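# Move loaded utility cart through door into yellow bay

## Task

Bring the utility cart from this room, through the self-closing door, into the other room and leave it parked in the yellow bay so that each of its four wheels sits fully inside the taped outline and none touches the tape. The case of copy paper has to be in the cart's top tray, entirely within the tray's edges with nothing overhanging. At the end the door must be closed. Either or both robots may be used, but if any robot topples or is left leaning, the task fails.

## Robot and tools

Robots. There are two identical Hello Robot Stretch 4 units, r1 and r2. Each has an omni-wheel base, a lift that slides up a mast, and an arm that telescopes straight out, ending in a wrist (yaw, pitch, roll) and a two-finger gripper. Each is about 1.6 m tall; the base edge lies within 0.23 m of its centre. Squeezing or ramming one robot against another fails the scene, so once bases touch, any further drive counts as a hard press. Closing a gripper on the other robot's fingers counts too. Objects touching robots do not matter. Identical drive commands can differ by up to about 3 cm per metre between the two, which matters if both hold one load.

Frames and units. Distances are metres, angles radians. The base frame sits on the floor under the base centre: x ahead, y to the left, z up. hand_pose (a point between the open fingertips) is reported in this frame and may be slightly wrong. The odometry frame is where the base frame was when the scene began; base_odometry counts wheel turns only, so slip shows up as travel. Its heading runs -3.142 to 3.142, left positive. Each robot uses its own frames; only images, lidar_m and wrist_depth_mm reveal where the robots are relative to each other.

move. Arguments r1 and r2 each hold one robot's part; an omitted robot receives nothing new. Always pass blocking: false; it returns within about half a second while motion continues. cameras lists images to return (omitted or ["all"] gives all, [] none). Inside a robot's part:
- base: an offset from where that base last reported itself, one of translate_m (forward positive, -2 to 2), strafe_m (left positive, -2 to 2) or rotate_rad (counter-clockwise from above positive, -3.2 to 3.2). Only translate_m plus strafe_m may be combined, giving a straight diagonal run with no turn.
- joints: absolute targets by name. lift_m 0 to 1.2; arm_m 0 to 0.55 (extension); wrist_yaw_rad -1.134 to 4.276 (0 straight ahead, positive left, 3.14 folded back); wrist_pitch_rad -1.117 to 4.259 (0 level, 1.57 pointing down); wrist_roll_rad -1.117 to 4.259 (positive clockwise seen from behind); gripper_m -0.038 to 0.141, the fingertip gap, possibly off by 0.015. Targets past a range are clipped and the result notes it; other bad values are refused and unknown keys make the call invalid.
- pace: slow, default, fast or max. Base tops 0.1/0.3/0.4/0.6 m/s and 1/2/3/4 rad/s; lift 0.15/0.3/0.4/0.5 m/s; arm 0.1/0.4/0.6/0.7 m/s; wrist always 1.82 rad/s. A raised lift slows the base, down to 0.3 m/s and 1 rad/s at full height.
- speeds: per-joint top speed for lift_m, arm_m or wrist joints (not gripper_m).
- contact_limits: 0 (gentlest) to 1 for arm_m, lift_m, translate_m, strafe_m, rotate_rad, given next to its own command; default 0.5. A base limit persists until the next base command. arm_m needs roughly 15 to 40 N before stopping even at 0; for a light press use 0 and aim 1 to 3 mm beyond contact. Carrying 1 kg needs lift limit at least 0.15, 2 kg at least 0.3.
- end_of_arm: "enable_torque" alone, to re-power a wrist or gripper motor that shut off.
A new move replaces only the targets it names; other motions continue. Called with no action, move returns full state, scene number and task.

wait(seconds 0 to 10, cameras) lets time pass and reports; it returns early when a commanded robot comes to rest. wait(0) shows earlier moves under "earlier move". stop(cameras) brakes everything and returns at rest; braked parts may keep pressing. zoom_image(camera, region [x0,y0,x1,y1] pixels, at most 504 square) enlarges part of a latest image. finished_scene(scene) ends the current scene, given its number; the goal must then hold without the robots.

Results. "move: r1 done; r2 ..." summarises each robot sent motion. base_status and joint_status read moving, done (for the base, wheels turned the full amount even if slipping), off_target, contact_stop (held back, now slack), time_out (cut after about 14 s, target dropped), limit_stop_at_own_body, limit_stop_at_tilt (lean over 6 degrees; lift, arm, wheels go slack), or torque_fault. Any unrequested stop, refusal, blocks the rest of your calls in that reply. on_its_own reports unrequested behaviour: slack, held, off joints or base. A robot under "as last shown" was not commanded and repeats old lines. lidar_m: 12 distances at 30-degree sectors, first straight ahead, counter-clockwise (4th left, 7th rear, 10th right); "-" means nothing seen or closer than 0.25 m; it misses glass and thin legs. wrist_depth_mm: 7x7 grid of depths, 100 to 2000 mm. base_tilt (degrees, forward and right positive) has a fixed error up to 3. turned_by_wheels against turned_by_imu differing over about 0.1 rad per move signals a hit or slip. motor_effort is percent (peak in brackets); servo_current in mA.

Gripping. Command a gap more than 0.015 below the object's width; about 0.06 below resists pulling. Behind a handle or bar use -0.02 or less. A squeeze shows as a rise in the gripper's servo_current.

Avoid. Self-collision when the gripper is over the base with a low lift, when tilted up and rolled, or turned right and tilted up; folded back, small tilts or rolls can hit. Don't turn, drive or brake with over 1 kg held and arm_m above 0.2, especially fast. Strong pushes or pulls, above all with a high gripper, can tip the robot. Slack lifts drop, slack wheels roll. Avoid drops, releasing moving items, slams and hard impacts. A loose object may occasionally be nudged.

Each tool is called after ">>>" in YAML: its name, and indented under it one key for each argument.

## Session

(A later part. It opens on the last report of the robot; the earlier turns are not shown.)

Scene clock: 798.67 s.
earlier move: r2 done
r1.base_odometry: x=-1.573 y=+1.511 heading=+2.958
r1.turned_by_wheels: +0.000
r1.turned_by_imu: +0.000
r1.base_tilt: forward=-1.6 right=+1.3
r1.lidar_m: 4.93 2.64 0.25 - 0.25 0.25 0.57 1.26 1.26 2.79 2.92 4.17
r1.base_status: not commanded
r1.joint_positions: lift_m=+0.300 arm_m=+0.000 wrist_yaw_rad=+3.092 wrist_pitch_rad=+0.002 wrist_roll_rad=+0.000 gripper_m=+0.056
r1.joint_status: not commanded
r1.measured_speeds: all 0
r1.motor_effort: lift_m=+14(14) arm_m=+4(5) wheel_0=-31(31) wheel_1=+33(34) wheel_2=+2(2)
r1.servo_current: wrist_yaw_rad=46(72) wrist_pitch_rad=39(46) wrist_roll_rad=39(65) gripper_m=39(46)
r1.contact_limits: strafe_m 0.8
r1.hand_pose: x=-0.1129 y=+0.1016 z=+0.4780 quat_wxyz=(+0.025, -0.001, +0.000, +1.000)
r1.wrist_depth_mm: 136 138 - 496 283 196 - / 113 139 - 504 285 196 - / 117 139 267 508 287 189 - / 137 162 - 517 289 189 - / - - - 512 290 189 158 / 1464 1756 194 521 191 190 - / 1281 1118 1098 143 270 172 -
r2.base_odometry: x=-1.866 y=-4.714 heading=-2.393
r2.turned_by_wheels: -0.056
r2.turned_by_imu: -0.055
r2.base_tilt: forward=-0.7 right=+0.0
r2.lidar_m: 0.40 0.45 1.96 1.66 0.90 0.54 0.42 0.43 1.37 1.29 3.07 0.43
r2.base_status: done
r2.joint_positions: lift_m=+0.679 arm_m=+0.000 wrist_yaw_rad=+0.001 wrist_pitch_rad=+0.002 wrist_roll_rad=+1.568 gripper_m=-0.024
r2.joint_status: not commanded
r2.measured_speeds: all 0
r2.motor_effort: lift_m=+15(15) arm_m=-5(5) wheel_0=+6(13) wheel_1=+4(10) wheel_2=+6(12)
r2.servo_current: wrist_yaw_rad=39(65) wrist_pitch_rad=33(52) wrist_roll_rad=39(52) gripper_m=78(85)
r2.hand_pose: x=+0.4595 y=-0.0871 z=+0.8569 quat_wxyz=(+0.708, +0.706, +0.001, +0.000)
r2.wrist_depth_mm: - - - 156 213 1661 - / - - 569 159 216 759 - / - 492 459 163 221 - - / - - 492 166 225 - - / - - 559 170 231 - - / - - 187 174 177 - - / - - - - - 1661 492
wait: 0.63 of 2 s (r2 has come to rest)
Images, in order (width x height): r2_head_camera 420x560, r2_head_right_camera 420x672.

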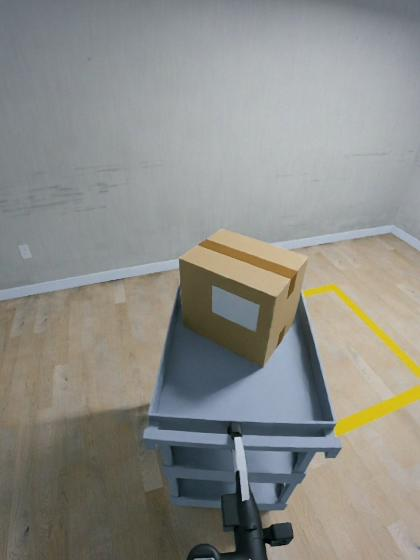

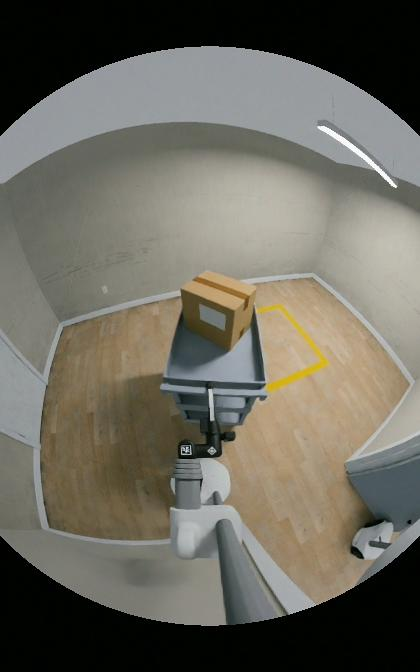

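>>> move:
  blocking: false
  r2: {"base":{"translate_m":0.034,"strafe_m":0.209},"pace":"slow"}
  cameras: []

>>> wait:
  seconds: 4
  cameras: []

>>> move:
  blocking: false
  r2: {"base":{"rotate_rad":-0.1745},"pace":"slow"}
  cameras: []

>>> wait:
  seconds: 2
  cameras: ["r2_head_camera"]

>>> move:
  blocking: false
  r2: {"base":{"translate_m":0.034,"strafe_m":0.209},"pace":"slow"}
  cameras: []

>>> wait:
  seconds: 4
  cameras: []

>>> move:
  blocking: false
  r2: {"base":{"rotate_rad":-0.1745},"pace":"slow"}
  cameras: []

>>> wait:
  seconds: 2
  cameras: ["r2_head_camera","r2_head_right_camera","r2_head_left_camera"]

Scene clock: 808.80 s.
move: r2 moving
r1: as last shown
r1.lidar_m: 4.95 2.67 0.25 - 0.25 0.27 0.54 1.23 1.26 2.78 2.93 4.16
r1.motor_effort: lift_m=+14(14) arm_m=+5(5) wheel_0=-31(31) wheel_1=+34(34) wheel_2=+2(2)
r1.servo_current: wrist_yaw_rad=46(72) wrist_pitch_rad=46(52) wrist_roll_rad=39(65) gripper_m=46(46)
r1.contact_limits: strafe_m 0.8
r1.wrist_depth_mm: 136 138 - 500 283 196 - / 113 139 - 504 287 198 - / 117 139 266 508 287 189 - / 137 162 - 512 289 189 - / - - - 512 290 190 158 / 1537 1708 193 517 190 190 - / 1255 1098 1098 143 268 172 -
r2.base_odometry: x=-1.859 y=-4.725 heading=-2.394
r2.turned_by_wheels: -0.001
r2.turned_by_imu: +0.000
r2.base_tilt: forward=-0.7 right=+0.1
r2.lidar_m: 0.40 0.44 1.93 1.67 0.95 0.54 0.43 0.44 1.40 1.29 3.07 0.42
r2.base_status: translate_m moving; strafe_m moving
r2.joint_positions: lift_m=+0.679 arm_m=+0.000 wrist_yaw_rad=+0.000 wrist_pitch_rad=+0.002 wrist_roll_rad=+1.568 gripper_m=-0.024
r2.joint_status: not commanded
r2.measured_speeds: translate_m=+0.008 strafe_m=+0.052 rotate_rad=-0.002 lift_m=+0.000 arm_m=+0.000 wrist_yaw_rad=-0.017 wrist_pitch_rad=+0.000 wrist_roll_rad=+0.000
r2.motor_effort: lift_m=+15(15) arm_m=-4(5) wheel_0=-11(11) wheel_1=+9(9) wheel_2=-7(7)
r2.servo_current: wrist_yaw_rad=46(52) wrist_pitch_rad=39(46) wrist_roll_rad=52(52) gripper_m=78(85)
r2.hand_pose: x=+0.4593 y=-0.0876 z=+0.8569 quat_wxyz=(+0.708, +0.706, +0.000, -0.001)
r2.wrist_depth_mm: - - - 158 214 1661 - / - - 585 160 218 768 - / - - 455 164 223 - - / - - 488 167 227 - - / - - 549 170 230 - - / - - 187 174 179 - - / - - - - - 1618 492

Scene clock: 811.63 s.
earlier move: r2 done
r1.base_odometry: x=-1.573 y=+1.511 heading=+2.958
r1.turned_by_wheels: +0.000
r1.turned_by_imu: +0.000
r1.base_tilt: forward=-1.6 right=+1.3
r1.lidar_m: 4.93 2.64 0.25 - 0.25 0.25 0.55 1.24 1.26 2.78 2.95 4.18
r1.base_status: not commanded
r1.joint_positions: lift_m=+0.300 arm_m=+0.000 wrist_yaw_rad=+3.092 wrist_pitch_rad=+0.002 wrist_roll_rad=+0.000 gripper_m=+0.056
r1.joint_status: not commanded
r1.measured_speeds: all 0
r1.motor_effort: lift_m=+14(14) arm_m=+5(5) wheel_0=-31(31) wheel_1=+33(34) wheel_2=+2(3)
r1.servo_current: wrist_yaw_rad=39(72) wrist_pitch_rad=46(52) wrist_roll_rad=52(72) gripper_m=39(46)
r1.contact_limits: strafe_m 0.8
r1.hand_pose: x=-0.1129 y=+0.1016 z=+0.4780 quat_wxyz=(+0.025, -0.001, +0.000, +1.000)
r1.wrist_depth_mm: 136 138 - 500 283 196 - / 113 139 - 504 285 198 - / 117 139 266 508 287 189 - / 137 162 - 512 290 190 - / - - - 517 290 190 158 / 1708 1756 194 517 191 190 - / 1229 1118 1118 142 268 172 -
r2.base_odometry: x=-1.749 y=-4.890 heading=-2.394
r2.turned_by_wheels: +0.000
r2.turned_by_imu: +0.000
r2.base_tilt: forward=-0.7 right=+0.1
r2.lidar_m: 0.42 2.25 1.73 1.51 1.11 0.61 0.53 0.53 0.61 1.48 3.27 0.39
r2.base_status: done
r2.joint_positions: lift_m=+0.679 arm_m=+0.000 wrist_yaw_rad=-0.003 wrist_pitch_rad=+0.002 wrist_roll_rad=+1.568 gripper_m=-0.024
r2.joint_status: not commanded
r2.measured_speeds: all 0
r2.motor_effort: lift_m=+15(15) arm_m=-4(5) wheel_0=-6(12) wheel_1=+3(9) wheel_2=-8(10)
r2.servo_current: wrist_yaw_rad=52(65) wrist_pitch_rad=39(52) wrist_roll_rad=46(59) gripper_m=78(91)
r2.hand_pose: x=+0.4591 y=-0.0882 z=+0.8569 quat_wxyz=(+0.708, +0.706, +0.000, -0.002)
r2.wrist_depth_mm: - 466 445 123 177 - - / - 410 407 128 185 - - / - - 469 136 198 - - / - - 580 147 211 - - / - - - 156 228 1863 - / - - 187 168 180 1618 492 / - - - - - 1618 1205
wait: 2.83 of 4 s (r2 has come to rest)

Scene clock: 812.13 s.
move: r2 moving
r1: as last shown
r1.lidar_m: 4.95 2.67 0.25 - 0.25 0.25 0.54 1.23 1.23 2.78 2.93 4.16
r1.motor_effort: lift_m=+14(14) arm_m=+5(5) wheel_0=-31(31) wheel_1=+34(34) wheel_2=+2(2)
r1.servo_current: wrist_yaw_rad=65(65) wrist_pitch_rad=39(46) wrist_roll_rad=39(59) gripper_m=39(46)
r1.contact_limits: strafe_m 0.8
r1.wrist_depth_mm: 136 138 - 496 283 196 - / 113 139 - 504 286 198 - / 117 139 265 512 287 188 - / 137 163 - 512 289 189 - / - - - 512 290 190 158 / 1756 1756 193 525 191 190 - / 1255 1118 1118 143 270 172 -
r2.base_odometry: x=-1.749 y=-4.891 heading=-2.511
r2.turned_by_wheels: -0.117
r2.turned_by_imu: -0.113
r2.base_tilt: forward=-0.6 right=+0.0
r2.lidar_m: 0.43 0.44 1.83 1.51 1.43 0.67 0.53 0.51 0.59 1.49 3.25 0.40
r2.base_status: rotate_rad moving
r2.joint_positions: lift_m=+0.679 arm_m=+0.000 wrist_yaw_rad=+0.006 wrist_pitch_rad=+0.002 wrist_roll_rad=+1.568 gripper_m=-0.024
r2.joint_status: not commanded
r2.measured_speeds: translate_m=+0.001 strafe_m=-0.001 rotate_rad=-0.357 lift_m=+0.000 arm_m=+0.000 wrist_yaw_rad=+0.000 wrist_pitch_rad=+0.000 wrist_roll_rad=+0.000
r2.motor_effort: lift_m=+15(15) arm_m=-5(5) wheel_0=+9(12) wheel_1=+6(9) wheel_2=+11(12)
r2.servo_current: wrist_yaw_rad=46(59) wrist_pitch_rad=46(46) wrist_roll_rad=46(59) gripper_m=78(85)
r2.hand_pose: x=+0.4599 y=-0.0857 z=+0.8569 quat_wxyz=(+0.708, +0.706, +0.003, +0.001)
r2.wrist_depth_mm: - - 554 137 190 - - / - 488 445 142 199 759 - / - 462 452 149 207 - - / - - 525 156 217 - - / - - 627 164 229 - - / - - 187 170 179 1618 504 / - - - - - 1464 1182

Scene clock: 812.77 s.
earlier move: r2 done
r1.base_odometry: x=-1.573 y=+1.511 heading=+2.958
r1.turned_by_wheels: +0.000
r1.turned_by_imu: +0.000
r1.base_tilt: forward=-1.6 right=+1.3
r1.lidar_m: 4.93 2.67 0.25 - 0.25 0.25 0.55 1.25 1.28 2.79 2.94 4.16
r1.base_status: not commanded
r1.joint_positions: lift_m=+0.300 arm_m=+0.000 wrist_yaw_rad=+3.092 wrist_pitch_rad=+0.002 wrist_roll_rad=+0.000 gripper_m=+0.056
r1.joint_status: not commanded
r1.measured_speeds: all 0
r1.motor_effort: lift_m=+14(14) arm_m=+5(5) wheel_0=-31(31) wheel_1=+34(34) wheel_2=+2(2)
r1.servo_current: wrist_yaw_rad=52(72) wrist_pitch_rad=46(46) wrist_roll_rad=52(59) gripper_m=46(46)
r1.contact_limits: strafe_m 0.8
r1.hand_pose: x=-0.1129 y=+0.1016 z=+0.4780 quat_wxyz=(+0.025, -0.001, +0.000, +1.000)
r1.wrist_depth_mm: 136 138 - 504 283 196 - / 113 139 - 504 286 197 - / 117 140 267 504 287 189 - / 137 162 - 512 289 189 - / - - - 521 289 190 158 / 1756 1756 193 521 191 190 - / 1229 1118 1118 143 271 171 -
r2.base_odometry: x=-1.749 y=-4.890 heading=-2.567
r2.turned_by_wheels: -0.056
r2.turned_by_imu: -0.055
r2.base_tilt: forward=-0.7 right=+0.1
r2.lidar_m: 0.42 0.47 1.97 1.50 1.48 0.73 0.54 0.51 0.57 1.49 2.98 0.40
r2.base_status: done
r2.joint_positions: lift_m=+0.679 arm_m=+0.000 wrist_yaw_rad=+0.001 wrist_pitch_rad=+0.002 wrist_roll_rad=+1.568 gripper_m=-0.024
r2.joint_status: not commanded
r2.measured_speeds: all 0
r2.motor_effort: lift_m=+15(15) arm_m=-4(5) wheel_0=+5(12) wheel_1=+4(9) wheel_2=+6(12)
r2.servo_current: wrist_yaw_rad=52(59) wrist_pitch_rad=39(46) wrist_roll_rad=52(59) gripper_m=85(91)
r2.hand_pose: x=+0.4594 y=-0.0871 z=+0.8569 quat_wxyz=(+0.708, +0.706, +0.001, +0.000)
r2.wrist_depth_mm: - - - 153 209 1499 - / - - 539 156 213 768 - / - 466 449 160 220 - - / - - 500 164 224 - - / - - 569 169 230 - - / - - 187 174 177 1863 - / - - - - - 1576 480
wait: 0.63 of 2 s (r2 has come to rest)
Images, in order (width x height): r2_head_camera 420x560.

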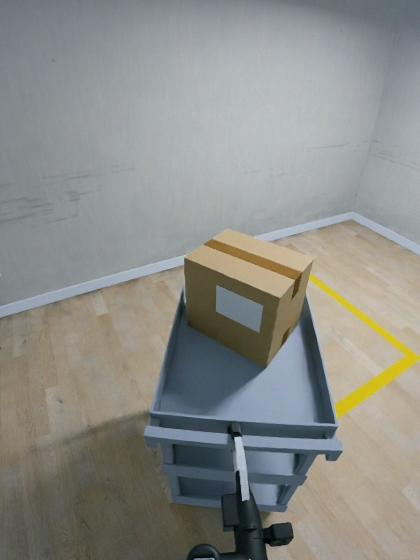

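Scene clock: 813.27 s.
move: r2 moving
r1: as last shown
r1.lidar_m: 4.94 2.66 0.25 - 0.25 0.25 0.53 1.25 1.25 2.78 2.96 4.17
r1.servo_current: wrist_yaw_rad=59(65) wrist_pitch_rad=46(52) wrist_roll_rad=46(52) gripper_m=39(46)
r1.contact_limits: strafe_m 0.8
r1.wrist_depth_mm: 136 138 - 500 283 196 - / 113 139 - 504 285 197 - / 117 140 267 508 287 189 - / 137 162 - 512 287 190 - / - - - 521 289 190 158 / 1756 1756 193 525 191 190 - / 1229 1098 1118 143 271 172 -
r2.base_odometry: x=-1.744 y=-4.902 heading=-2.568
r2.turned_by_wheels: -0.001
r2.turned_by_imu: -0.001
r2.base_tilt: forward=-0.7 right=+0.1
r2.lidar_m: 0.42 2.25 1.97 1.51 1.47 0.71 0.52 0.52 0.57 1.51 3.02 0.41
r2.base_status: translate_m moving; strafe_m moving
r2.joint_positions: lift_m=+0.679 arm_m=+0.000 wrist_yaw_rad=+0.000 wrist_pitch_rad=+0.002 wrist_roll_rad=+1.568 gripper_m=-0.024
r2.joint_status: not commanded
r2.measured_speeds: translate_m=+0.007 strafe_m=+0.052 rotate_rad=+0.000 lift_m=+0.000 arm_m=+0.000 wrist_yaw_rad=-0.019 wrist_pitch_rad=+0.000 wrist_roll_rad=+0.000
r2.motor_effort: lift_m=+15(15) arm_m=-5(5) wheel_0=-6(11) wheel_1=+7(9) wheel_2=-9(9)
r2.servo_current: wrist_yaw_rad=59(59) wrist_pitch_rad=39(46) wrist_roll_rad=39(59) gripper_m=78(85)
r2.hand_pose: x=+0.4593 y=-0.0875 z=+0.8569 quat_wxyz=(+0.708, +0.706, +0.001, -0.001)
r2.wrist_depth_mm: - - - 154 211 1618 - / - - 549 158 215 759 - / - 469 449 162 220 - - / - - 500 165 225 - - / - - 569 169 232 - - / - - 187 174 177 1863 - / - - - - - 1499 477

Scene clock: 816.10 s.
earlier move: r2 done
r1.base_odometry: x=-1.573 y=+1.511 heading=+2.958
r1.turned_by_wheels: +0.000
r1.turned_by_imu: +0.000
r1.base_tilt: forward=-1.6 right=+1.3
r1.lidar_m: 4.96 2.69 0.25 - 0.25 0.25 0.53 1.26 1.25 2.77 2.95 4.13
r1.base_status: not commanded
r1.joint_positions: lift_m=+0.300 arm_m=+0.000 wrist_yaw_rad=+3.092 wrist_pitch_rad=+0.002 wrist_roll_rad=+0.000 gripper_m=+0.056
r1.joint_status: not commanded
r1.measured_speeds: all 0
r1.motor_effort: lift_m=+14(14) arm_m=+5(5) wheel_0=-30(32) wheel_1=+33(34) wheel_2=+2(2)
r1.servo_current: wrist_yaw_rad=72(72) wrist_pitch_rad=46(52) wrist_roll_rad=46(72) gripper_m=39(46)
r1.contact_limits: strafe_m 0.8
r1.hand_pose: x=-0.1129 y=+0.1016 z=+0.4780 quat_wxyz=(+0.025, -0.001, +0.000, +1.000)
r1.wrist_depth_mm: 136 138 - 500 285 196 - / 113 139 - 504 285 198 - / 117 139 266 508 289 189 - / 137 162 - 512 287 189 - / - - - 517 289 190 158 / 1756 1756 194 525 190 189 - / 1229 1098 1098 143 270 172 -
r2.base_odometry: x=-1.664 y=-5.084 heading=-2.568
r2.turned_by_wheels: +0.000
r2.turned_by_imu: +0.000
r2.base_tilt: forward=-0.7 right=+0.0
r2.lidar_m: 0.42 2.16 1.68 1.31 1.29 0.88 0.67 0.62 0.70 1.68 3.43 0.35
r2.base_status: done
r2.joint_positions: lift_m=+0.679 arm_m=+0.000 wrist_yaw_rad=-0.002 wrist_pitch_rad=+0.002 wrist_roll_rad=+1.568 gripper_m=-0.024
r2.joint_status: not commanded
r2.measured_speeds: all 0
r2.motor_effort: lift_m=+15(15) arm_m=-5(5) wheel_0=-5(12) wheel_1=+5(10) wheel_2=-7(12)
r2.servo_current: wrist_yaw_rad=52(59) wrist_pitch_rad=39(46) wrist_roll_rad=52(59) gripper_m=85(91)
r2.hand_pose: x=+0.4592 y=-0.0880 z=+0.8569 quat_wxyz=(+0.708, +0.706, +0.000, -0.001)
r2.wrist_depth_mm: - 430 427 118 173 - - / - 410 399 124 182 - - / - - 477 135 195 - - / - - 591 144 206 - - / - - - 154 226 1863 - / - - 185 167 180 1618 488 / - - - - - 1618 1205
wait: 2.83 of 4 s (r2 has come to rest)

Scene clock: 816.60 s.
move: r2 moving
r1: as last shown
r1.lidar_m: 4.92 2.67 0.25 - 0.25 0.27 0.55 1.23 1.26 2.78 2.94 4.16
r1.motor_effort: lift_m=+14(14) arm_m=+5(5) wheel_0=-30(31) wheel_1=+33(34) wheel_2=+2(2)
r1.servo_current: wrist_yaw_rad=46(59) wrist_pitch_rad=39(46) wrist_roll_rad=52(52) gripper_m=39(46)
r1.contact_limits: strafe_m 0.8
r1.wrist_depth_mm: 136 138 - 500 283 196 - / 113 139 - 504 285 198 - / 117 139 266 508 287 189 - / 137 162 - 512 287 189 - / - - - 521 290 189 158 / 1756 1756 194 521 190 190 - / 1255 1118 1118 143 270 172 -
r2.base_odometry: x=-1.664 y=-5.084 heading=-2.685
r2.turned_by_wheels: -0.117
r2.turned_by_imu: -0.114
r2.base_tilt: forward=-0.7 right=+0.1
r2.lidar_m: 0.43 0.47 1.97 1.37 1.30 0.98 0.70 0.63 0.67 1.66 2.29 0.40
r2.base_status: rotate_rad moving
r2.joint_positions: lift_m=+0.679 arm_m=+0.000 wrist_yaw_rad=+0.006 wrist_pitch_rad=+0.002 wrist_roll_rad=+1.568 gripper_m=-0.024
r2.joint_status: not commanded
r2.measured_speeds: translate_m=+0.001 strafe_m=+0.000 rotate_rad=-0.361 lift_m=+0.000 arm_m=+0.000 wrist_yaw_rad=+0.000 wrist_pitch_rad=+0.000 wrist_roll_rad=+0.000
r2.motor_effort: lift_m=+15(15) arm_m=-5(5) wheel_0=+12(13) wheel_1=+6(9) wheel_2=+9(11)
r2.servo_current: wrist_yaw_rad=72(72) wrist_pitch_rad=39(46) wrist_roll_rad=46(52) gripper_m=78(91)
r2.hand_pose: x=+0.4599 y=-0.0857 z=+0.8569 quat_wxyz=(+0.708, +0.706, +0.003, +0.001)
r2.wrist_depth_mm: - - 535 135 188 - - / - 469 436 141 198 768 - / - 480 452 148 208 - - / - - 530 154 216 - - / - - 640 163 228 - - / - - 187 170 179 1618 496 / - - - - - 1618 1205

Scene clock: 817.23 s.
earlier move: r2 done
r1.base_odometry: x=-1.573 y=+1.511 heading=+2.958
r1.turned_by_wheels: +0.000
r1.turned_by_imu: +0.000
r1.base_tilt: forward=-1.6 right=+1.3
r1.lidar_m: 4.94 2.67 0.25 - 0.25 0.25 0.55 1.26 1.27 2.78 2.95 4.16
r1.base_status: not commanded
r1.joint_positions: lift_m=+0.300 arm_m=+0.000 wrist_yaw_rad=+3.092 wrist_pitch_rad=+0.002 wrist_roll_rad=+0.000 gripper_m=+0.056
r1.joint_status: not commanded
r1.measured_speeds: all 0
r1.motor_effort: lift_m=+14(14) arm_m=+5(5) wheel_0=-31(31) wheel_1=+34(34) wheel_2=+2(2)
r1.servo_current: wrist_yaw_rad=39(59) wrist_pitch_rad=39(46) wrist_roll_rad=39(59) gripper_m=39(46)
r1.contact_limits: strafe_m 0.8
r1.hand_pose: x=-0.1129 y=+0.1016 z=+0.4780 quat_wxyz=(+0.025, -0.001, +0.000, +1.000)
r1.wrist_depth_mm: 136 138 - 500 285 196 - / 113 138 - 508 285 197 - / 117 139 267 508 287 189 - / 137 162 - 512 289 189 - / - - - 517 290 190 158 / 1708 1863 193 521 190 190 - / 1255 1098 1118 143 270 172 -
r2.base_odometry: x=-1.664 y=-5.084 heading=-2.741
r2.turned_by_wheels: -0.056
r2.turned_by_imu: -0.054
r2.base_tilt: forward=-0.7 right=+0.0
r2.lidar_m: 0.39 0.42 2.08 1.41 1.32 1.05 0.69 0.64 0.66 0.85 1.92 0.41
r2.base_status: done
r2.joint_positions: lift_m=+0.679 arm_m=+0.000 wrist_yaw_rad=+0.001 wrist_pitch_rad=+0.002 wrist_roll_rad=+1.568 gripper_m=-0.024
r2.joint_status: not commanded
r2.measured_speeds: all 0
r2.motor_effort: lift_m=+15(15) arm_m=-5(5) wheel_0=+4(13) wheel_1=+6(9) wheel_2=+5(11)
r2.servo_current: wrist_yaw_rad=39(72) wrist_pitch_rad=39(46) wrist_roll_rad=52(52) gripper_m=85(91)
r2.hand_pose: x=+0.4595 y=-0.0870 z=+0.8569 quat_wxyz=(+0.708, +0.706, +0.001, +0.000)
r2.wrist_depth_mm: - - - 148 204 707 - / - - 508 153 210 778 - / - 466 439 157 216 - - / - - 504 161 223 - - / - - 585 167 231 - - / - - 187 174 177 1756 - / - - - - - 1537 488
wait: 0.63 of 2 s (r2 has come to rest)
pictures: r2_head_camera, r2_head_left_camera, r2_head_right_camera
Images, in order (width x height): r2_head_camera 420x560, r2_head_left_camera 420x672, r2_head_right_camera 420x672.

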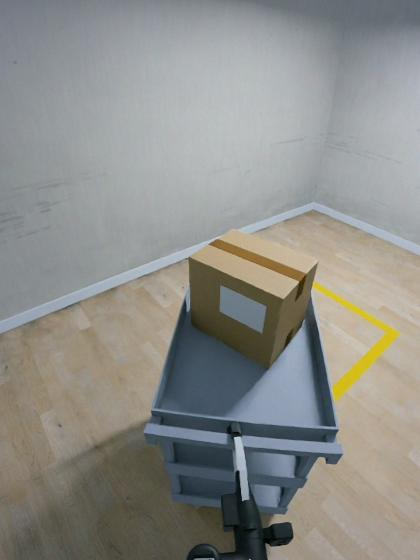

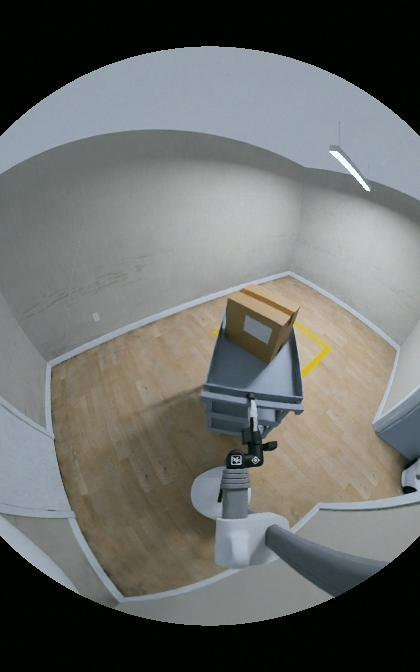

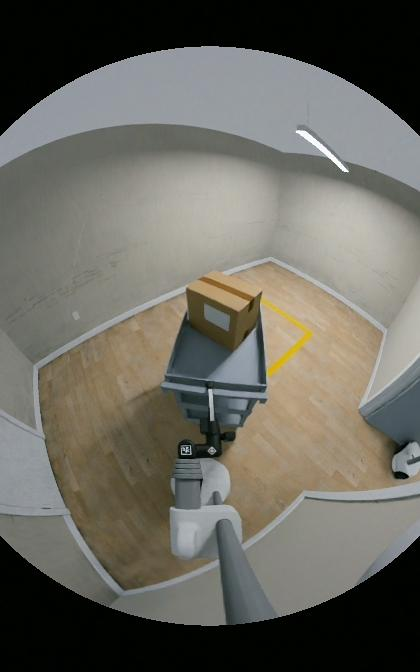

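>>> move:
  blocking: false
  r2: {"base":{"translate_m":0.08,"strafe_m":0.209},"pace":"slow"}
  cameras: []

>>> wait:
  seconds: 4
  cameras: []

>>> move:
  blocking: false
  r2: {"base":{"rotate_rad":-0.1745},"pace":"slow"}
  cameras: []

>>> wait:
  seconds: 2
  cameras: []

>>> move:
  blocking: false
  r2: {"base":{"translate_m":0.08,"strafe_m":0.209},"pace":"slow"}
  cameras: []

>>> wait:
  seconds: 4
  cameras: []

>>> move:
  blocking: false
  r2: {"base":{"rotate_rad":-0.1745},"pace":"slow"}
  cameras: []

>>> wait:
  seconds: 2
  cameras: ["r2_head_camera","r2_head_right_camera","r2_head_left_camera"]

Scene clock: 836.60 s.
move: r2 moving
r1: as last shown
r1.lidar_m: 4.94 2.68 0.25 - 0.25 0.25 0.53 1.23 1.27 2.78 2.94 4.16
r1.motor_effort: lift_m=+14(14) arm_m=+5(5) wheel_0=-31(31) wheel_1=+33(34) wheel_2=+2(2)
r1.servo_current: wrist_yaw_rad=13(65) wrist_pitch_rad=46(52) wrist_roll_rad=39(72) gripper_m=52(52)
r1.contact_limits: strafe_m 0.8
r1.wrist_depth_mm: 136 138 - 504 283 196 - / 113 139 - 500 286 198 - / 117 140 267 508 287 189 - / 137 162 - 512 287 189 - / - - - 512 289 190 158 / 1808 1756 193 525 191 190 - / 1255 1118 1098 143 271 172 -
r2.base_odometry: x=-1.664 y=-5.097 heading=-2.742
r2.turned_by_wheels: -0.001
r2.turned_by_imu: +0.000
r2.base_tilt: forward=-0.7 right=+0.1
r2.lidar_m: 0.39 0.43 2.07 1.39 1.29 1.06 0.71 0.65 0.66 0.87 1.91 0.42
r2.base_status: translate_m moving; strafe_m moving
r2.joint_positions: lift_m=+0.679 arm_m=+0.000 wrist_yaw_rad=-0.001 wrist_pitch_rad=+0.002 wrist_roll_rad=+1.568 gripper_m=-0.024
r2.joint_status: not commanded
r2.measured_speeds: translate_m=+0.018 strafe_m=+0.046 rotate_rad=+0.000 lift_m=+0.000 arm_m=+0.000 wrist_yaw_rad=-0.023 wrist_pitch_rad=+0.000 wrist_roll_rad=+0.000
r2.motor_effort: lift_m=+15(15) arm_m=-5(5) wheel_0=-9(9) wheel_1=+9(9) wheel_2=-8(10)
r2.servo_current: wrist_yaw_rad=46(52) wrist_pitch_rad=39(46) wrist_roll_rad=39(52) gripper_m=85(91)
r2.hand_pose: x=+0.4593 y=-0.0877 z=+0.8569 quat_wxyz=(+0.708, +0.706, +0.000, -0.001)
r2.wrist_depth_mm: - - - 151 205 741 - / - - 521 154 211 768 - / - 462 452 158 217 - - / - - 496 162 223 - - / - - 580 168 229 - - / - - 187 173 178 1756 - / - - - - - 1576 488

Scene clock: 839.60 s.
earlier move: r2 done
r1.base_odometry: x=-1.573 y=+1.511 heading=+2.958
r1.turned_by_wheels: +0.000
r1.turned_by_imu: +0.000
r1.base_tilt: forward=-1.6 right=+1.3
r1.lidar_m: 4.95 2.68 0.25 - 0.25 0.25 0.55 1.26 1.25 2.79 2.91 4.16
r1.base_status: not commanded
r1.joint_positions: lift_m=+0.300 arm_m=+0.000 wrist_yaw_rad=+3.092 wrist_pitch_rad=+0.002 wrist_roll_rad=+0.000 gripper_m=+0.056
r1.joint_status: not commanded
r1.measured_speeds: all 0
r1.motor_effort: lift_m=+14(14) arm_m=+5(5) wheel_0=-31(31) wheel_1=+34(34) wheel_2=+2(2)
r1.servo_current: wrist_yaw_rad=46(65) wrist_pitch_rad=46(52) wrist_roll_rad=46(72) gripper_m=39(52)
r1.contact_limits: strafe_m 0.8
r1.hand_pose: x=-0.1129 y=+0.1016 z=+0.4780 quat_wxyz=(+0.025, -0.001, +0.000, +1.000)
r1.wrist_depth_mm: 136 138 - 500 285 196 - / 113 139 - 504 285 197 - / 117 139 265 508 287 189 - / 137 163 - 517 289 189 - / - - - 521 290 190 158 / 1661 1756 194 517 191 189 - / 1255 1098 1098 143 270 172 -
r2.base_odometry: x=-1.657 y=-5.308 heading=-2.742
r2.turned_by_wheels: +0.000
r2.turned_by_imu: +0.001
r2.base_tilt: forward=-0.7 right=+0.1
r2.lidar_m: 0.43 1.95 1.91 1.25 1.16 1.21 0.91 0.80 0.85 1.89 2.44 0.39
r2.base_status: done
r2.joint_positions: lift_m=+0.679 arm_m=+0.000 wrist_yaw_rad=-0.003 wrist_pitch_rad=+0.002 wrist_roll_rad=+1.568 gripper_m=-0.024
r2.joint_status: not commanded
r2.measured_speeds: all 0
r2.motor_effort: lift_m=+15(15) arm_m=-4(5) wheel_0=-3(13) wheel_1=+6(9) wheel_2=-8(12)
r2.servo_current: wrist_yaw_rad=52(72) wrist_pitch_rad=39(46) wrist_roll_rad=46(72) gripper_m=78(91)
r2.hand_pose: x=+0.4591 y=-0.0883 z=+0.8569 quat_wxyz=(+0.708, +0.706, +0.000, -0.002)
r2.wrist_depth_mm: - 430 413 114 171 - - / - 402 402 124 181 - - / - - 477 133 193 - - / - - 603 143 206 - - / - - - 152 226 1921 - / - - 182 169 179 1618 484 / - - - - - 1464 1205
wait: 3.00 of 4 s (r2 has come to rest)

Scene clock: 840.10 s.
move: r2 moving
r1: as last shown
r1.lidar_m: 4.94 2.66 0.25 - 0.25 0.25 0.57 1.25 1.23 2.78 2.93 4.17
r1.servo_current: wrist_yaw_rad=59(59) wrist_pitch_rad=39(46) wrist_roll_rad=39(72) gripper_m=39(46)
r1.contact_limits: strafe_m 0.8
r1.wrist_depth_mm: 136 138 - 504 283 196 - / 113 139 - 504 286 197 - / 117 139 266 508 287 189 - / 137 162 - 508 289 188 - / - - - 517 289 190 158 / 1756 1756 193 521 191 189 - / 1255 1098 1118 143 270 172 -
r2.base_odometry: x=-1.657 y=-5.308 heading=-2.859
r2.turned_by_wheels: -0.117
r2.turned_by_imu: -0.114
r2.base_tilt: forward=-0.7 right=+0.1
r2.lidar_m: 0.43 0.48 1.95 1.34 1.17 1.21 0.96 0.81 0.83 1.02 1.84 0.40
r2.base_status: rotate_rad moving
r2.joint_positions: lift_m=+0.679 arm_m=+0.000 wrist_yaw_rad=+0.007 wrist_pitch_rad=+0.002 wrist_roll_rad=+1.568 gripper_m=-0.024
r2.joint_status: not commanded
r2.measured_speeds: translate_m=+0.000 strafe_m=+0.000 rotate_rad=-0.363 lift_m=+0.000 arm_m=+0.000 wrist_yaw_rad=+0.000 wrist_pitch_rad=+0.000 wrist_roll_rad=+0.000
r2.motor_effort: lift_m=+15(15) arm_m=-4(4) wheel_0=+12(16) wheel_1=+7(11) wheel_2=+9(12)
r2.servo_current: wrist_yaw_rad=59(59) wrist_pitch_rad=39(46) wrist_roll_rad=59(59) gripper_m=85(85)
r2.hand_pose: x=+0.4599 y=-0.0854 z=+0.8569 quat_wxyz=(+0.708, +0.706, +0.003, +0.002)
r2.wrist_depth_mm: - - 512 132 183 - - / - 449 424 138 193 768 - / - 466 455 143 205 - - / - - 535 152 214 - - / - - - 158 226 - - / - - 188 170 178 1576 504 / - - - - - - 1205

Scene clock: 840.73 s.
earlier move: r2 done
r1.base_odometry: x=-1.573 y=+1.511 heading=+2.958
r1.turned_by_wheels: +0.000
r1.turned_by_imu: +0.000
r1.base_tilt: forward=-1.6 right=+1.3
r1.lidar_m: 4.95 2.68 0.25 - 0.25 0.25 0.54 1.25 1.25 2.78 2.95 4.16
r1.base_status: not commanded
r1.joint_positions: lift_m=+0.300 arm_m=+0.000 wrist_yaw_rad=+3.092 wrist_pitch_rad=+0.002 wrist_roll_rad=+0.000 gripper_m=+0.056
r1.joint_status: not commanded
r1.measured_speeds: all 0
r1.motor_effort: lift_m=+14(14) arm_m=+5(5) wheel_0=-31(31) wheel_1=+34(34) wheel_2=+2(2)
r1.servo_current: wrist_yaw_rad=72(72) wrist_pitch_rad=46(52) wrist_roll_rad=59(72) gripper_m=33(46)
r1.contact_limits: strafe_m 0.8
r1.hand_pose: x=-0.1129 y=+0.1016 z=+0.4780 quat_wxyz=(+0.025, -0.001, +0.000, +1.000)
r1.wrist_depth_mm: 136 138 - 496 283 196 - / 113 139 - 500 286 197 - / 117 139 266 508 287 188 - / 137 162 - 508 289 190 - / - - - 517 290 190 158 / 1708 1808 194 525 191 190 - / 1255 1078 1138 143 268 172 -
r2.base_odometry: x=-1.657 y=-5.308 heading=-2.915
r2.turned_by_wheels: -0.056
r2.turned_by_imu: -0.055
r2.base_tilt: forward=-0.7 right=+0.0
r2.lidar_m: 0.40 1.98 1.96 1.35 1.17 1.19 0.98 0.83 0.83 0.98 1.88 0.40
r2.base_status: done
r2.joint_positions: lift_m=+0.679 arm_m=+0.000 wrist_yaw_rad=+0.000 wrist_pitch_rad=+0.002 wrist_roll_rad=+1.568 gripper_m=-0.024
r2.joint_status: not commanded
r2.measured_speeds: all 0
r2.motor_effort: lift_m=+15(15) arm_m=-4(4) wheel_0=+4(16) wheel_1=+4(11) wheel_2=+4(12)
r2.servo_current: wrist_yaw_rad=52(59) wrist_pitch_rad=39(46) wrist_roll_rad=46(59) gripper_m=85(91)
r2.hand_pose: x=+0.4593 y=-0.0874 z=+0.8569 quat_wxyz=(+0.708, +0.706, +0.001, -0.001)
r2.wrist_depth_mm: - - - 149 204 1576 - / - - 512 153 210 759 - / - 462 442 157 216 - - / - - 504 162 223 - - / - - 585 167 229 - - / - - 186 172 178 1756 - / - - - - - 1576 488
wait: 0.63 of 2 s (r2 has come to rest)

Scene clock: 841.23 s.
move: r2 moving
r1: as last shown
r1.lidar_m: 4.92 2.66 0.25 - 0.25 0.25 0.55 1.25 1.28 2.79 2.94 4.18
r1.servo_current: wrist_yaw_rad=39(72) wrist_pitch_rad=39(46) wrist_roll_rad=46(59) gripper_m=46(46)
r1.contact_limits: strafe_m 0.8
r1.wrist_depth_mm: 136 138 - 500 283 196 - / 113 138 - 504 286 198 - / 117 140 267 508 286 189 - / 137 162 - 517 287 190 - / - - - 512 289 190 158 / 1756 1756 193 521 191 190 - / 1281 1118 1098 143 270 172 -
r2.base_odometry: x=-1.658 y=-5.320 heading=-2.916
r2.turned_by_wheels: -0.001
r2.turned_by_imu: -0.001
r2.base_tilt: forward=-0.7 right=+0.0
r2.lidar_m: 0.40 0.47 1.96 1.34 1.15 1.19 1.01 0.85 0.83 0.93 1.87 0.41
r2.base_status: translate_m moving; strafe_m moving
r2.joint_positions: lift_m=+0.679 arm_m=+0.000 wrist_yaw_rad=+0.000 wrist_pitch_rad=+0.002 wrist_roll_rad=+1.568 gripper_m=-0.024
r2.joint_status: not commanded
r2.measured_speeds: translate_m=+0.018 strafe_m=+0.046 rotate_rad=-0.002 lift_m=+0.000 arm_m=+0.000 wrist_yaw_rad=-0.003 wrist_pitch_rad=+0.000 wrist_roll_rad=+0.000
r2.motor_effort: lift_m=+15(15) arm_m=-4(5) wheel_0=-3(9) wheel_1=+9(10) wheel_2=-11(11)
r2.servo_current: wrist_yaw_rad=46(59) wrist_pitch_rad=39(46) wrist_roll_rad=46(46) gripper_m=78(85)
r2.hand_pose: x=+0.4593 y=-0.0875 z=+0.8569 quat_wxyz=(+0.708, +0.706, +0.000, -0.001)
r2.wrist_depth_mm: - - - 149 205 1537 - / - - 517 154 211 759 - / - 466 449 157 216 - - / - - 500 162 223 - - / - - 585 168 230 - - / - - 187 172 178 1756 - / - - - - - 1618 492

Scene clock: 844.23 s.
earlier move: r2 done
r1.base_odometry: x=-1.573 y=+1.511 heading=+2.958
r1.turned_by_wheels: +0.000
r1.turned_by_imu: +0.000
r1.base_tilt: forward=-1.6 right=+1.2
r1.lidar_m: 4.94 2.64 0.25 - 0.25 0.25 0.55 1.24 1.26 2.77 2.96 4.16
r1.base_status: not commanded
r1.joint_positions: lift_m=+0.300 arm_m=+0.000 wrist_yaw_rad=+3.092 wrist_pitch_rad=+0.002 wrist_roll_rad=+0.000 gripper_m=+0.056
r1.joint_status: not commanded
r1.measured_speeds: all 0
r1.motor_effort: lift_m=+14(14) arm_m=+5(5) wheel_0=-31(31) wheel_1=+34(34) wheel_2=+2(2)
r1.servo_current: wrist_yaw_rad=52(72) wrist_pitch_rad=39(52) wrist_roll_rad=46(72) gripper_m=46(46)
r1.contact_limits: strafe_m 0.8
r1.hand_pose: x=-0.1129 y=+0.1016 z=+0.4780 quat_wxyz=(+0.025, -0.001, +0.000, +1.000)
r1.wrist_depth_mm: 136 138 - 500 285 196 - / 113 139 - 508 287 197 - / 117 139 266 504 289 189 - / 137 162 - 517 289 189 - / - - - 517 289 190 158 / 1756 1756 193 521 191 190 - / 1229 1098 1118 143 270 172 -
r2.base_odometry: x=-1.688 y=-5.529 heading=-2.916
r2.turned_by_wheels: +0.000
r2.turned_by_imu: +0.000
r2.base_tilt: forward=-0.7 right=+0.1
r2.lidar_m: 0.43 1.76 1.77 1.27 1.10 1.08 1.24 1.02 1.04 1.21 2.08 0.37
r2.base_status: done
r2.joint_positions: lift_m=+0.679 arm_m=+0.000 wrist_yaw_rad=-0.001 wrist_pitch_rad=+0.002 wrist_roll_rad=+1.568 gripper_m=-0.024
r2.joint_status: not commanded
r2.measured_speeds: all 0
r2.motor_effort: lift_m=+15(15) arm_m=-4(5) wheel_0=-9(15) wheel_1=+4(10) wheel_2=-6(11)
r2.servo_current: wrist_yaw_rad=52(65) wrist_pitch_rad=46(46) wrist_roll_rad=52(65) gripper_m=85(91)
r2.hand_pose: x=+0.4592 y=-0.0878 z=+0.8569 quat_wxyz=(+0.708, +0.706, +0.000, -0.001)
r2.wrist_depth_mm: - 430 424 116 173 - - / - 402 404 125 181 - - / - - 480 134 195 - - / - - 597 145 209 - - / - - - 154 227 1808 - / - - 183 167 178 1661 484 / - - - - - 1576 1182
wait: 3.00 of 4 s (r2 has come to rest)

Scene clock: 844.73 s.
move: r2 moving
r1: as last shown
r1.base_tilt: forward=-1.6 right=+1.3
r1.lidar_m: 4.93 2.67 0.25 - 0.25 0.25 0.56 1.25 1.26 2.80 2.94 4.18
r1.motor_effort: lift_m=+14(14) arm_m=+5(5) wheel_0=-30(31) wheel_1=+33(34) wheel_2=+2(2)
r1.servo_current: wrist_yaw_rad=72(72) wrist_pitch_rad=46(46) wrist_roll_rad=52(72) gripper_m=39(46)
r1.contact_limits: strafe_m 0.8
r1.wrist_depth_mm: 136 138 - 504 283 196 - / 113 139 - 504 286 198 - / 117 140 266 508 289 189 - / 137 161 - 517 289 190 - / - - - 508 290 190 158 / 1756 1756 194 521 191 189 - / 1229 1098 1098 143 272 171 -
r2.base_odometry: x=-1.688 y=-5.529 heading=-3.033
r2.turned_by_wheels: -0.117
r2.turned_by_imu: -0.113
r2.base_tilt: forward=-0.6 right=+0.1
r2.lidar_m: 0.43 0.51 1.76 1.44 1.10 1.06 1.23 1.05 1.03 1.14 2.06 0.42
r2.base_status: rotate_rad moving
r2.joint_positions: lift_m=+0.679 arm_m=+0.000 wrist_yaw_rad=+0.006 wrist_pitch_rad=+0.002 wrist_roll_rad=+1.568 gripper_m=-0.024
r2.joint_status: not commanded
r2.measured_speeds: translate_m=+0.000 strafe_m=+0.001 rotate_rad=-0.356 lift_m=+0.000 arm_m=+0.000 wrist_yaw_rad=+0.000 wrist_pitch_rad=+0.000 wrist_roll_rad=+0.000
r2.motor_effort: lift_m=+15(15) arm_m=-4(4) wheel_0=+9(16) wheel_1=+6(9) wheel_2=+7(13)
r2.servo_current: wrist_yaw_rad=46(59) wrist_pitch_rad=39(46) wrist_roll_rad=46(52) gripper_m=85(85)
r2.hand_pose: x=+0.4599 y=-0.0856 z=+0.8569 quat_wxyz=(+0.708, +0.706, +0.003, +0.002)
r2.wrist_depth_mm: - - 512 131 184 - - / - 442 424 136 194 759 - / - 484 455 143 206 - - / - - 539 152 213 - - / - - - 161 226 - - / - - 187 169 179 1618 508 / - - - - - 1499 1182

Scene clock: 845.37 s.
earlier move: r2 done
r1.base_odometry: x=-1.573 y=+1.511 heading=+2.958
r1.turned_by_wheels: +0.000
r1.turned_by_imu: +0.000
r1.base_tilt: forward=-1.6 right=+1.3
r1.lidar_m: 4.94 2.65 0.25 - 0.25 0.25 0.53 1.24 1.24 2.78 2.93 4.17
r1.base_status: not commanded
r1.joint_positions: lift_m=+0.300 arm_m=+0.000 wrist_yaw_rad=+3.092 wrist_pitch_rad=+0.002 wrist_roll_rad=+0.000 gripper_m=+0.056
r1.joint_status: not commanded
r1.measured_speeds: all 0
r1.motor_effort: lift_m=+14(14) arm_m=+5(5) wheel_0=-31(31) wheel_1=+34(34) wheel_2=+2(2)
r1.servo_current: wrist_yaw_rad=39(72) wrist_pitch_rad=52(52) wrist_roll_rad=52(72) gripper_m=39(46)
r1.contact_limits: strafe_m 0.8
r1.hand_pose: x=-0.1129 y=+0.1016 z=+0.4780 quat_wxyz=(+0.025, -0.001, +0.000, +1.000)
r1.wrist_depth_mm: 136 139 - 500 283 195 - / 113 139 - 512 286 196 - / 117 139 265 508 289 189 - / 137 162 - 512 290 190 - / - - - 517 289 190 158 / 1756 1756 194 517 191 190 - / 1255 1098 1118 143 271 173 -
r2.base_odometry: x=-1.688 y=-5.529 heading=-3.090
r2.turned_by_wheels: -0.057
r2.turned_by_imu: -0.055
r2.base_tilt: forward=-0.7 right=+0.1
r2.lidar_m: 0.39 0.45 1.76 1.48 1.13 1.08 1.19 1.04 1.04 1.12 2.07 0.41
r2.base_status: done
r2.joint_positions: lift_m=+0.679 arm_m=+0.000 wrist_yaw_rad=+0.000 wrist_pitch_rad=+0.002 wrist_roll_rad=+1.568 gripper_m=-0.024
r2.joint_status: not commanded
r2.measured_speeds: all 0
r2.motor_effort: lift_m=+15(15) arm_m=-4(4) wheel_0=+5(16) wheel_1=+4(9) wheel_2=+4(13)
r2.servo_current: wrist_yaw_rad=52(65) wrist_pitch_rad=39(46) wrist_roll_rad=39(59) gripper_m=85(91)
r2.hand_pose: x=+0.4593 y=-0.0874 z=+0.8569 quat_wxyz=(+0.708, +0.706, +0.001, -0.001)
r2.wrist_depth_mm: - - - 148 203 707 - / - - 504 153 210 768 - / - 462 445 156 216 - - / - - 504 162 222 - - / - - 591 167 229 - - / - - 187 172 178 1808 - / - - - - - 1397 480
wait: 0.63 of 2 s (r2 has come to rest)
pictures: r2_head_camera, r2_head_left_camera, r2_head_right_camera
Images, in order (width x height): r2_head_camera 420x560, r2_head_left_camera 420x672, r2_head_right_camera 420x672.

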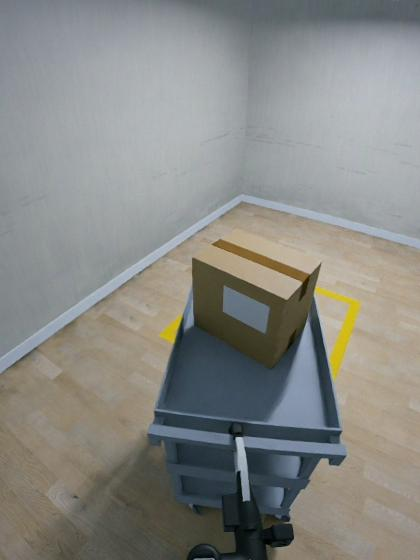

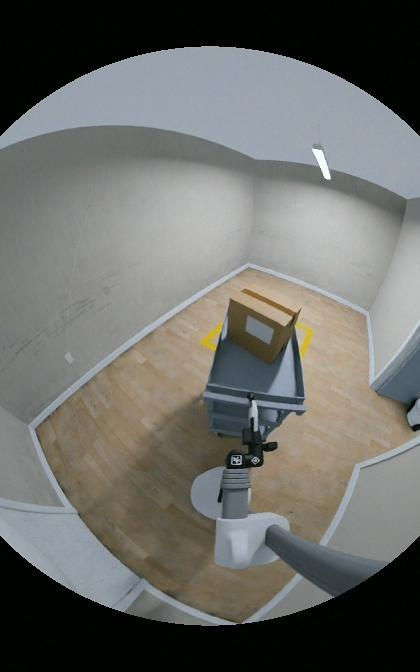

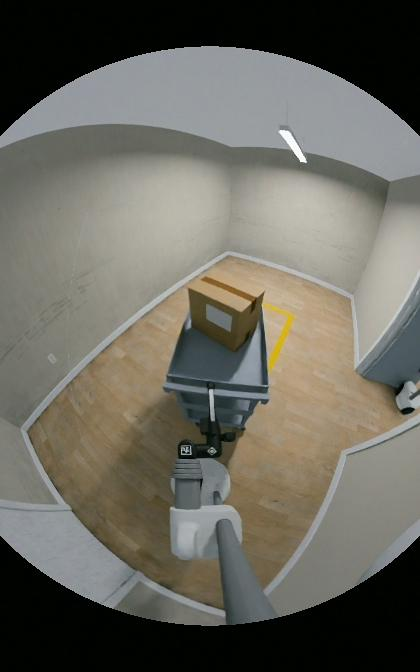

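>>> move:
  blocking: false
  r2: {"base":{"translate_m":0.3},"pace":"slow","contact_limits":{"translate_m":1.0}}
  cameras: []

>>> wait:
  seconds: 5
  cameras: ["r2_head_camera","r2_head_left_camera","r2_head_right_camera"]

Scene clock: 867.53 s.
move: r2 moving
r1: as last shown
r1.lidar_m: 4.95 2.65 0.25 - 0.25 0.25 0.55 1.24 1.28 2.78 2.97 4.20
r1.servo_current: wrist_yaw_rad=46(59) wrist_pitch_rad=39(52) wrist_roll_rad=65(65) gripper_m=46(52)
r1.contact_limits: strafe_m 0.8
r1.wrist_depth_mm: 136 138 - 504 283 196 - / 113 139 - 508 285 198 - / 117 139 265 512 289 189 - / 137 162 - 517 287 190 - / - - - 521 290 190 158 / 1808 1756 194 525 190 190 - / 1229 1098 1098 143 270 172 -
r2.base_odometry: x=-1.700 y=-5.530 heading=-3.089
r2.turned_by_wheels: +0.001
r2.turned_by_imu: +0.001
r2.base_tilt: forward=-0.7 right=+0.0
r2.lidar_m: 0.42 0.46 1.74 1.46 1.12 1.08 1.19 1.09 1.03 1.11 2.07 0.39
r2.base_status: translate_m moving
r2.joint_positions: lift_m=+0.679 arm_m=+0.000 wrist_yaw_rad=+0.000 wrist_pitch_rad=+0.002 wrist_roll_rad=+1.568 gripper_m=-0.024
r2.joint_status: not commanded
r2.measured_speeds: translate_m=+0.048 strafe_m=+0.000 rotate_rad=+0.001 lift_m=+0.000 arm_m=+0.000 wrist_yaw_rad=+0.000 wrist_pitch_rad=+0.000 wrist_roll_rad=+0.000
r2.motor_effort: lift_m=+15(15) arm_m=-3(5) wheel_0=+10(13) wheel_1=+8(9) wheel_2=-11(13)
r2.servo_current: wrist_yaw_rad=46(52) wrist_pitch_rad=39(46) wrist_roll_rad=39(59) gripper_m=85(85)
r2.contact_limits: translate_m 1
r2.hand_pose: x=+0.4593 y=-0.0874 z=+0.8569 quat_wxyz=(+0.708, +0.706, +0.001, -0.001)
r2.wrist_depth_mm: - - - 146 200 707 - / - - 496 150 207 768 - / - 452 445 155 213 - - / - - 504 159 221 - - / - - 591 167 229 - - / - - 187 171 178 1756 525 / - - - - - 1397 473

Scene clock: 871.30 s.
earlier move: r2 done
r1.base_odometry: x=-1.573 y=+1.511 heading=+2.958
r1.turned_by_wheels: +0.000
r1.turned_by_imu: +0.000
r1.base_tilt: forward=-1.6 right=+1.3
r1.lidar_m: 4.95 2.66 0.25 - 0.25 0.25 0.57 1.25 1.23 2.79 2.91 4.13
r1.base_status: not commanded
r1.joint_positions: lift_m=+0.300 arm_m=+0.000 wrist_yaw_rad=+3.092 wrist_pitch_rad=+0.002 wrist_roll_rad=+0.000 gripper_m=+0.056
r1.joint_status: not commanded
r1.measured_speeds: all 0
r1.motor_effort: lift_m=+14(14) arm_m=+5(5) wheel_0=-31(31) wheel_1=+33(34) wheel_2=+2(2)
r1.servo_current: wrist_yaw_rad=52(72) wrist_pitch_rad=46(52) wrist_roll_rad=52(72) gripper_m=39(52)
r1.contact_limits: strafe_m 0.8
r1.hand_pose: x=-0.1129 y=+0.1016 z=+0.4780 quat_wxyz=(+0.025, -0.001, +0.000, +1.000)
r1.wrist_depth_mm: 136 138 - 500 283 196 - / 113 139 - 504 285 196 - / 117 139 266 508 289 189 - / 137 162 - 517 289 190 - / - - - 517 290 189 158 / 1756 1808 193 517 191 189 - / 1281 1098 1138 143 270 172 -
r2.base_odometry: x=-1.987 y=-5.545 heading=-3.089
r2.turned_by_wheels: +0.000
r2.turned_by_imu: +0.002
r2.base_tilt: forward=-0.7 right=+0.1
r2.lidar_m: 0.38 0.40 1.58 1.72 1.33 1.32 1.45 1.23 1.20 1.29 1.98 0.42
r2.base_status: done
r2.joint_positions: lift_m=+0.679 arm_m=+0.000 wrist_yaw_rad=+0.002 wrist_pitch_rad=+0.002 wrist_roll_rad=+1.568 gripper_m=-0.024
r2.joint_status: not commanded
r2.measured_speeds: all 0
r2.motor_effort: lift_m=+15(15) arm_m=-3(5) wheel_0=+7(13) wheel_1=+6(9) wheel_2=-4(13)
r2.servo_current: wrist_yaw_rad=46(59) wrist_pitch_rad=39(46) wrist_roll_rad=39(65) gripper_m=78(91)
r2.contact_limits: translate_m 1
r2.hand_pose: x=+0.4594 y=-0.0869 z=+0.8569 quat_wxyz=(+0.708, +0.706, +0.001, +0.000)
r2.wrist_depth_mm: - - - 167 226 1708 504 / - - - 226 228 759 - / - - 488 170 229 831 - / - - 473 170 231 768 - / - - 535 172 232 - - / - - 187 173 179 - - / - - - - - - 496
wait: 3.77 of 5 s (r2 has come to rest)
Images, in order (width x height): r2_head_camera 420x560, r2_head_left_camera 420x672, r2_head_right_camera 420x672.

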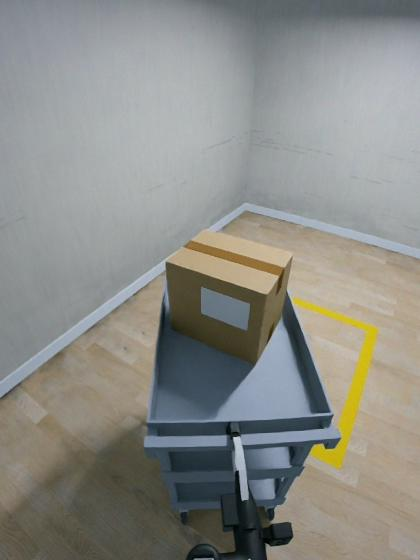

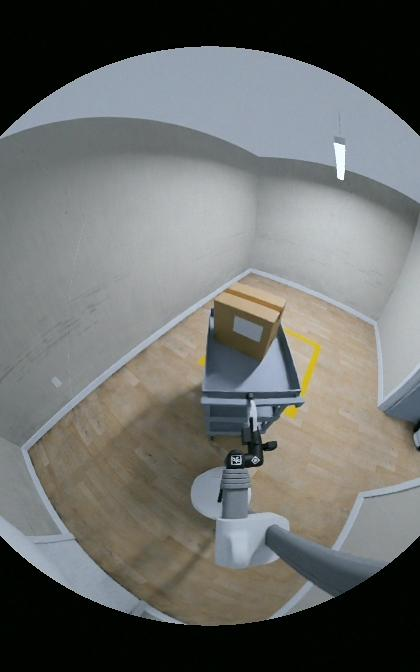

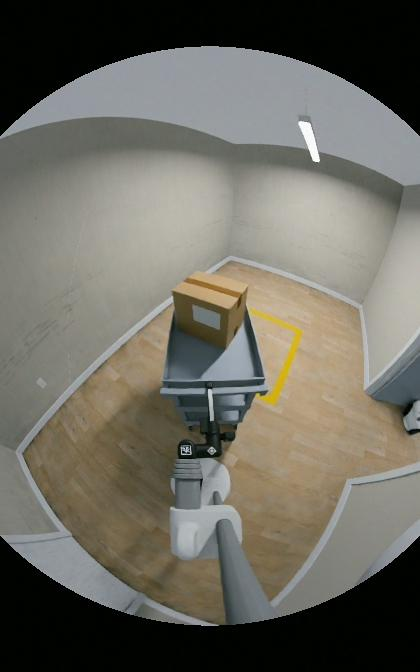

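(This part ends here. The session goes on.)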